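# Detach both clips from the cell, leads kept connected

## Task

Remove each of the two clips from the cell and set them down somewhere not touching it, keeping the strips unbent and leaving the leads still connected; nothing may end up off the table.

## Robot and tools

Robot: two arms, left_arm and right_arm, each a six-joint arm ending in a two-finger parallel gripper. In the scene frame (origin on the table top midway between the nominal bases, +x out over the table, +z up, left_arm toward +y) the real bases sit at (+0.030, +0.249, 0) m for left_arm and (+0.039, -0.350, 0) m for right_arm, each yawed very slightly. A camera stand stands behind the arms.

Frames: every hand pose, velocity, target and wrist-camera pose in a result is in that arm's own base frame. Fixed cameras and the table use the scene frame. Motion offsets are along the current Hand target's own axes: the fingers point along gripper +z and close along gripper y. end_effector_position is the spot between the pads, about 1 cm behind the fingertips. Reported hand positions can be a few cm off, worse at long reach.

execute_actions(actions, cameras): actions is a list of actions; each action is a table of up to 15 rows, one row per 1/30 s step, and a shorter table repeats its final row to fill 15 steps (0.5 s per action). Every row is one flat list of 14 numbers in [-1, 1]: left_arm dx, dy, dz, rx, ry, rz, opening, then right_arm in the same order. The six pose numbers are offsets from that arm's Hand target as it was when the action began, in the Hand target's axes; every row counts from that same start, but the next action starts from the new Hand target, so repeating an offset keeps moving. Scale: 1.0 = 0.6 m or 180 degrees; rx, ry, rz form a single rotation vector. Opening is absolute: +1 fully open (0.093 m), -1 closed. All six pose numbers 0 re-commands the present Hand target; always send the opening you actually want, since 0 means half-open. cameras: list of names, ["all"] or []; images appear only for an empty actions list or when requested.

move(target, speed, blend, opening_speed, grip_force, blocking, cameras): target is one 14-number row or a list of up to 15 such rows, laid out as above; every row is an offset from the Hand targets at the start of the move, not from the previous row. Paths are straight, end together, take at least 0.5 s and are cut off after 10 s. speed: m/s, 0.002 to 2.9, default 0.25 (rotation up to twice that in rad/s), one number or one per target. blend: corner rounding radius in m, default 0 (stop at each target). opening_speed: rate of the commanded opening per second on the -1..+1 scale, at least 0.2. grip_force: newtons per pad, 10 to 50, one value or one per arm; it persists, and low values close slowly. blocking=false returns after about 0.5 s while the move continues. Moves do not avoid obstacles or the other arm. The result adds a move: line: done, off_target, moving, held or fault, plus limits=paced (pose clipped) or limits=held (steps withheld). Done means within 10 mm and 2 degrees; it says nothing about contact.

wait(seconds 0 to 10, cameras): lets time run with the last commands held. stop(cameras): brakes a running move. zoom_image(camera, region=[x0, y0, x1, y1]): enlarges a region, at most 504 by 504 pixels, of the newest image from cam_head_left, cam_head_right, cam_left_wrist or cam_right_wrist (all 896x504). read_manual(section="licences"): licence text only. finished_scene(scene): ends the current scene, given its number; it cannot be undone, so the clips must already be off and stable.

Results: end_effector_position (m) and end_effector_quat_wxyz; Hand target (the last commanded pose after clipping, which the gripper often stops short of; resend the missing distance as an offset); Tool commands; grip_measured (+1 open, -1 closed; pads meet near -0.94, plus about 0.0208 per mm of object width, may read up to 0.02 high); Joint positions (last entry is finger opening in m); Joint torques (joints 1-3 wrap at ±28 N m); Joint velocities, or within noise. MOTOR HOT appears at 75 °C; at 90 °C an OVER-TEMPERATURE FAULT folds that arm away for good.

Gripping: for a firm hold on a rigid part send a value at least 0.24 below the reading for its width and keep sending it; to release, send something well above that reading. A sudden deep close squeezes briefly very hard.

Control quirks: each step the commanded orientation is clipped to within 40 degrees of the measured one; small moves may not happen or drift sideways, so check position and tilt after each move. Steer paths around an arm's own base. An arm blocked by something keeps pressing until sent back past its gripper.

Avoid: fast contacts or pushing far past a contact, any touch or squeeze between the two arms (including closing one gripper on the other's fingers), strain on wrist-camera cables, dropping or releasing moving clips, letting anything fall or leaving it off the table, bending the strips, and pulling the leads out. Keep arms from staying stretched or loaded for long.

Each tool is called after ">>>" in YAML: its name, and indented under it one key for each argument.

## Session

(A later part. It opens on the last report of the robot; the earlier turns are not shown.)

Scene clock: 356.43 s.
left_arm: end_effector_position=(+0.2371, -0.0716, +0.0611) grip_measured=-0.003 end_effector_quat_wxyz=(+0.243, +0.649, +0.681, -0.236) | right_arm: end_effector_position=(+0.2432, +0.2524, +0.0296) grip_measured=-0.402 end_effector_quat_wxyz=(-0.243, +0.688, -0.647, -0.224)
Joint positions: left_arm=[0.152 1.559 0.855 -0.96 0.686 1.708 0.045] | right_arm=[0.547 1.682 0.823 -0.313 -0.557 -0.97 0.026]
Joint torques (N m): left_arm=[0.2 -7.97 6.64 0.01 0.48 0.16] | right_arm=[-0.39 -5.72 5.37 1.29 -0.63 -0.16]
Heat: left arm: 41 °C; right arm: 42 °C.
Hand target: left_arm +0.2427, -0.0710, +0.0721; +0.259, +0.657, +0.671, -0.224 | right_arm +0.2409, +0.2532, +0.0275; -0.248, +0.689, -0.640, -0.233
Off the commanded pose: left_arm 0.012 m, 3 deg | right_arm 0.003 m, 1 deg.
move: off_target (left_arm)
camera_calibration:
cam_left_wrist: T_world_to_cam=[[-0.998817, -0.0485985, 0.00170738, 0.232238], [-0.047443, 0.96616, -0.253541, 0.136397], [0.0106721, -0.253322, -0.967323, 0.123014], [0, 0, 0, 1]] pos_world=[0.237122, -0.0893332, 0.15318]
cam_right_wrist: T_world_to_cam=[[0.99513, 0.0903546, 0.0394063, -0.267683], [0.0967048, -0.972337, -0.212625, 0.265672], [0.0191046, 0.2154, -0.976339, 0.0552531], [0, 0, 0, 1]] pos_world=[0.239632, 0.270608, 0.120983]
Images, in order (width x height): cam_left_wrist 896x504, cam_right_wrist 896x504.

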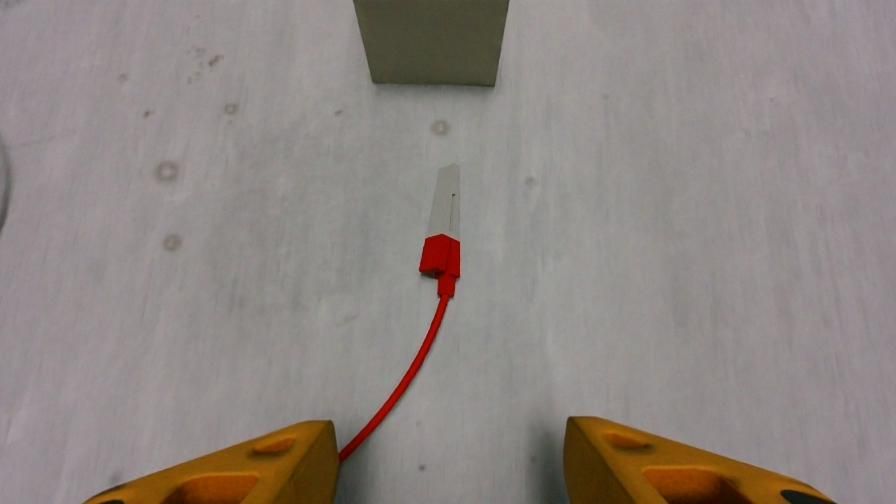

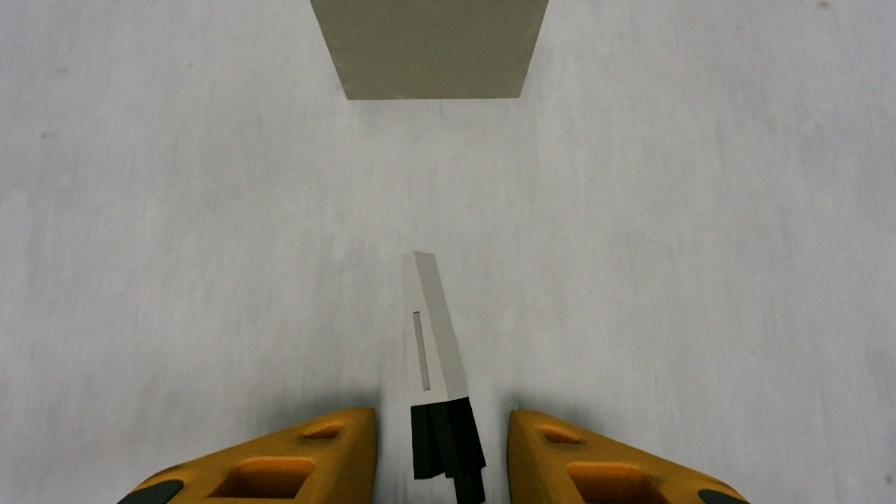

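>>> move:
  target: [-0.06,0.0066,-0.123,0,0,0,0.0,0,0,-0.13,0,0,0,0.0]
  cameras: ["all"]
  speed: 0.12
  opening_speed: 0.5

Scene clock: 361.20 s.
left_arm: end_effector_position=(+0.2412, -0.0523, +0.1410) grip_measured=-0.003 end_effector_quat_wxyz=(+0.246, +0.648, +0.680, -0.240) | right_arm: end_effector_position=(+0.2339, +0.1980, +0.0716) grip_measured=-0.002 end_effector_quat_wxyz=(-0.224, +0.685, -0.653, -0.232)
Joint positions: left_arm=[0.234 1.516 1.139 -1.356 0.686 1.813 0.045] | right_arm=[0.381 1.52 0.871 -0.67 -0.613 -1.158 0.045]
Joint torques (N m): left_arm=[0.25 -8.06 7.08 -0.13 0.44 0.18] | right_arm=[-0.32 -6.61 10.26 0.82 -0.65 -0.16]
Heat: left arm: 41 °C; right arm: 42 °C.
Hand target: left_arm +0.2427, -0.0510, +0.1518; +0.259, +0.657, +0.671, -0.224 | right_arm +0.2413, +0.2032, +0.0875; -0.248, +0.689, -0.640, -0.233
Off the commanded pose: left_arm 0.011 m, 3 deg | right_arm 0.018 m, 3 deg.
move: off_target (left_arm, right_arm)
camera_calibration:
cam_left_wrist: T_world_to_cam=[[-0.998775, -0.0494288, 0.0021442, 0.237019], [-0.0482437, 0.96339, -0.263729, 0.139594], [0.0109701, -0.26351, -0.964594, 0.204215], [0, 0, 0, 1]] pos_world=[0.241223, -0.0689556, 0.233291]
cam_right_wrist: T_world_to_cam=[[0.995885, 0.0906076, -0.00157955, -0.252451], [0.0884745, -0.975915, -0.199403, 0.224298], [-0.0196089, 0.198443, -0.979916, 0.120744], [0, 0, 0, 1]] pos_world=[0.233935, 0.217809, 0.162646]

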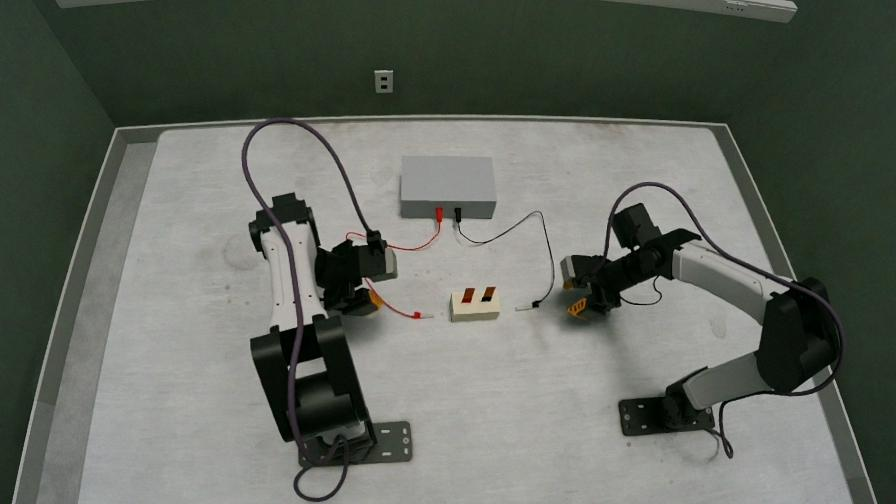

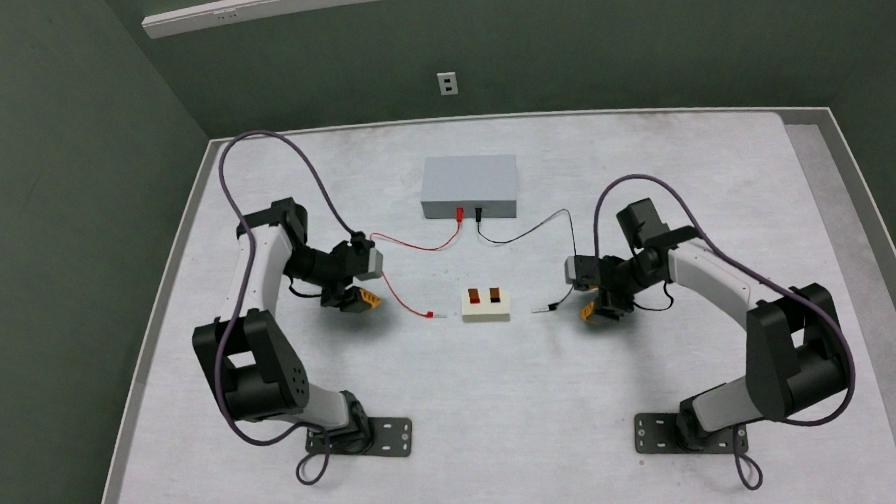

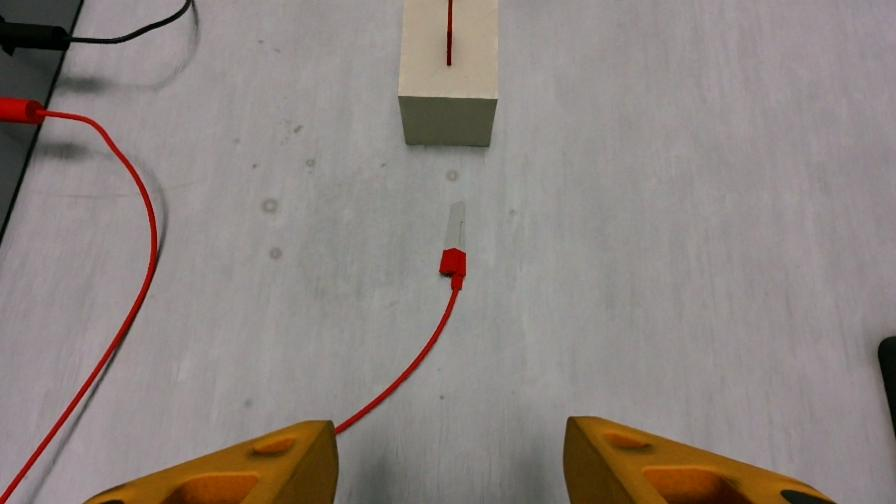

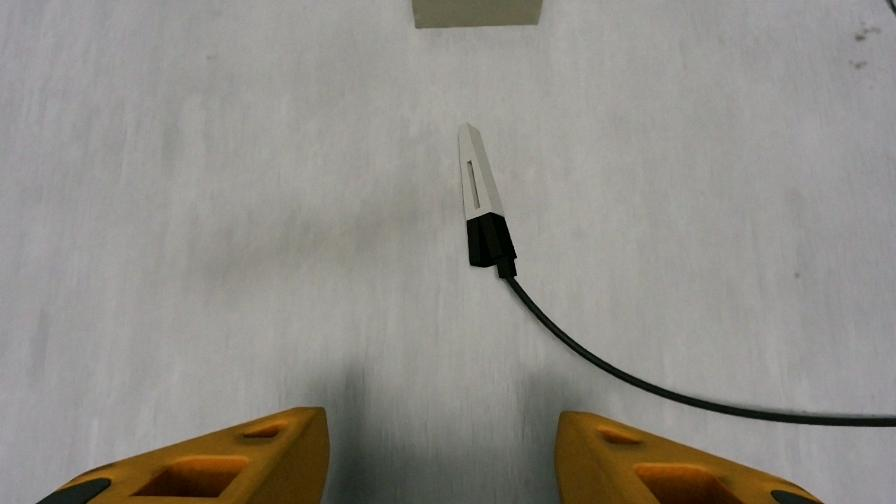

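>>> move:
  target: [0,0,0,0,0,0,0.0,-0.06,0,-0.1,0,0,0,0.0]
  cameras: ["all"]
  speed: 0.15

>>> zoom_image:
  camera: "cam_head_right"
  region: [360, 180, 620, 330]

Scene clock: 366.27 s.
left_arm: end_effector_position=(+0.2411, -0.0523, +0.1411) grip_measured=-0.003 end_effector_quat_wxyz=(+0.246, +0.648, +0.680, -0.240) | right_arm: end_effector_position=(+0.2345, +0.1891, +0.1420) grip_measured=-0.002 end_effector_quat_wxyz=(-0.227, +0.686, -0.652, -0.232)
Joint positions: left_arm=[0.234 1.516 1.139 -1.356 0.686 1.814 0.045] | right_arm=[0.346 1.44 1.088 -0.986 -0.624 -1.201 0.045]
Joint torques (N m): left_arm=[0.27 -8.16 7.09 -0.2 0.46 0.15] | right_arm=[-0.36 -5.74 10.7 0.74 -0.67 -0.19]
Heat: left arm: 42 °C; right arm: 42 °C.
Hand target: left_arm +0.2427, -0.0510, +0.1518; +0.259, +0.657, +0.671, -0.224 | right_arm +0.2389, +0.1925, +0.1565; -0.248, +0.689, -0.640, -0.233
Off the commanded pose: left_arm 0.011 m, 3 deg | right_arm 0.016 m, 3 deg.
move: off_target (left_arm, right_arm)
camera_calibration:
cam_left_wrist: T_world_to_cam=[[-0.998792, -0.0490861, 0.00226263, 0.237018], [-0.0479432, 0.963374, -0.26384, 0.139573], [0.0107711, -0.26363, -0.964564, 0.204344], [0, 0, 0, 1]] pos_world=[0.241222, -0.0689554, 0.233391]
cam_right_wrist: T_world_to_cam=[[0.995783, 0.0916976, 0.00273808, -0.252996], [0.090335, -0.974911, -0.203439, 0.229453], [-0.0159855, 0.202828, -0.979084, 0.189746], [0, 0, 0, 1]] pos_world=[0.234235, 0.20841, 0.233149]

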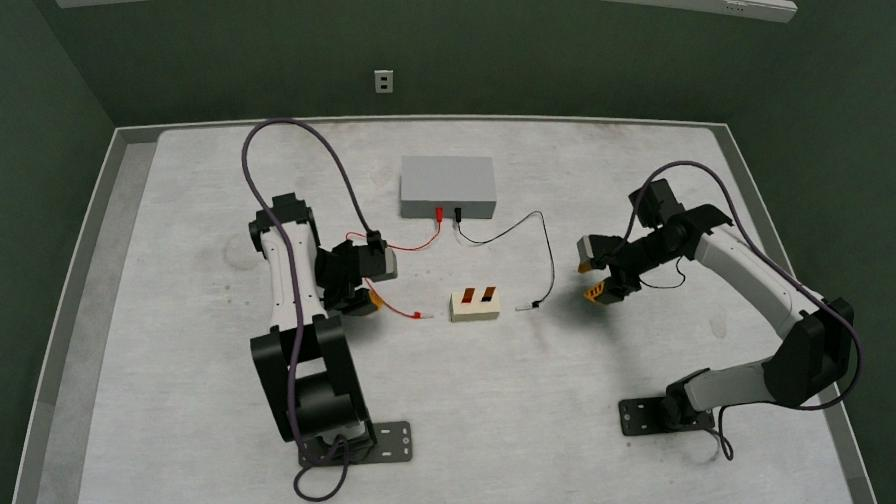

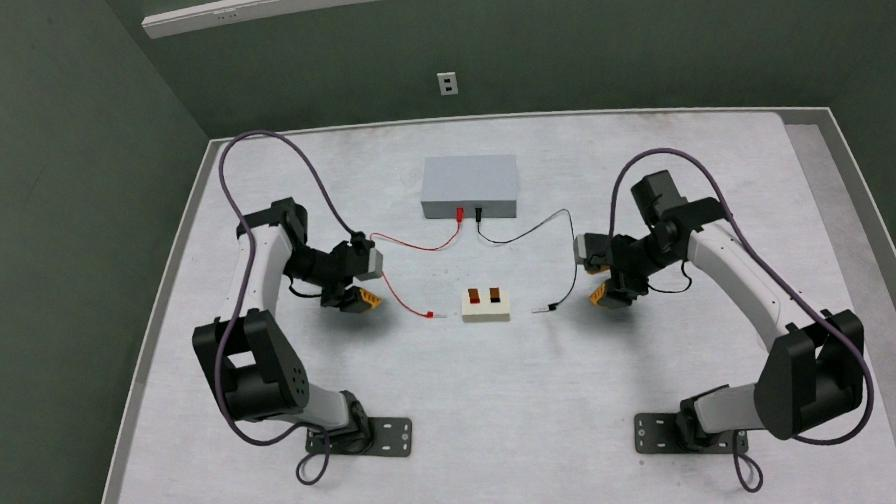

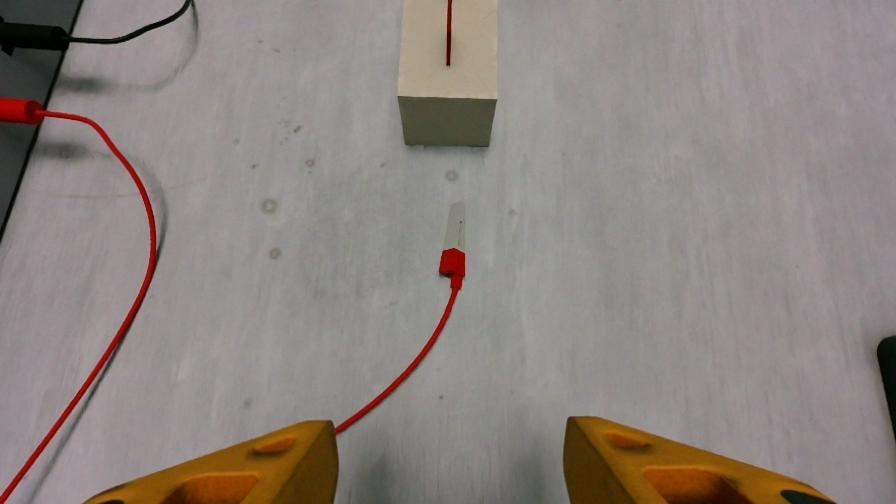

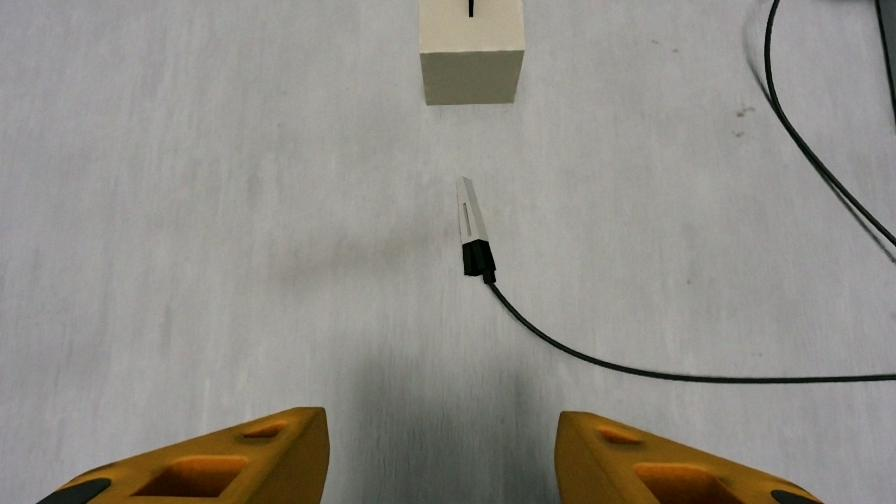

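Scaled by 1.938 from the camera's 896x504 image, which has a finer 1280x720 frame.

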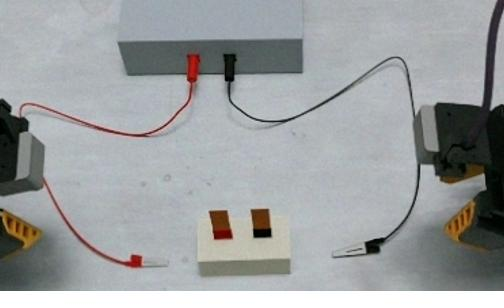

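>>> finished_scene:
  scene: 1

The scene is finished: the task was done.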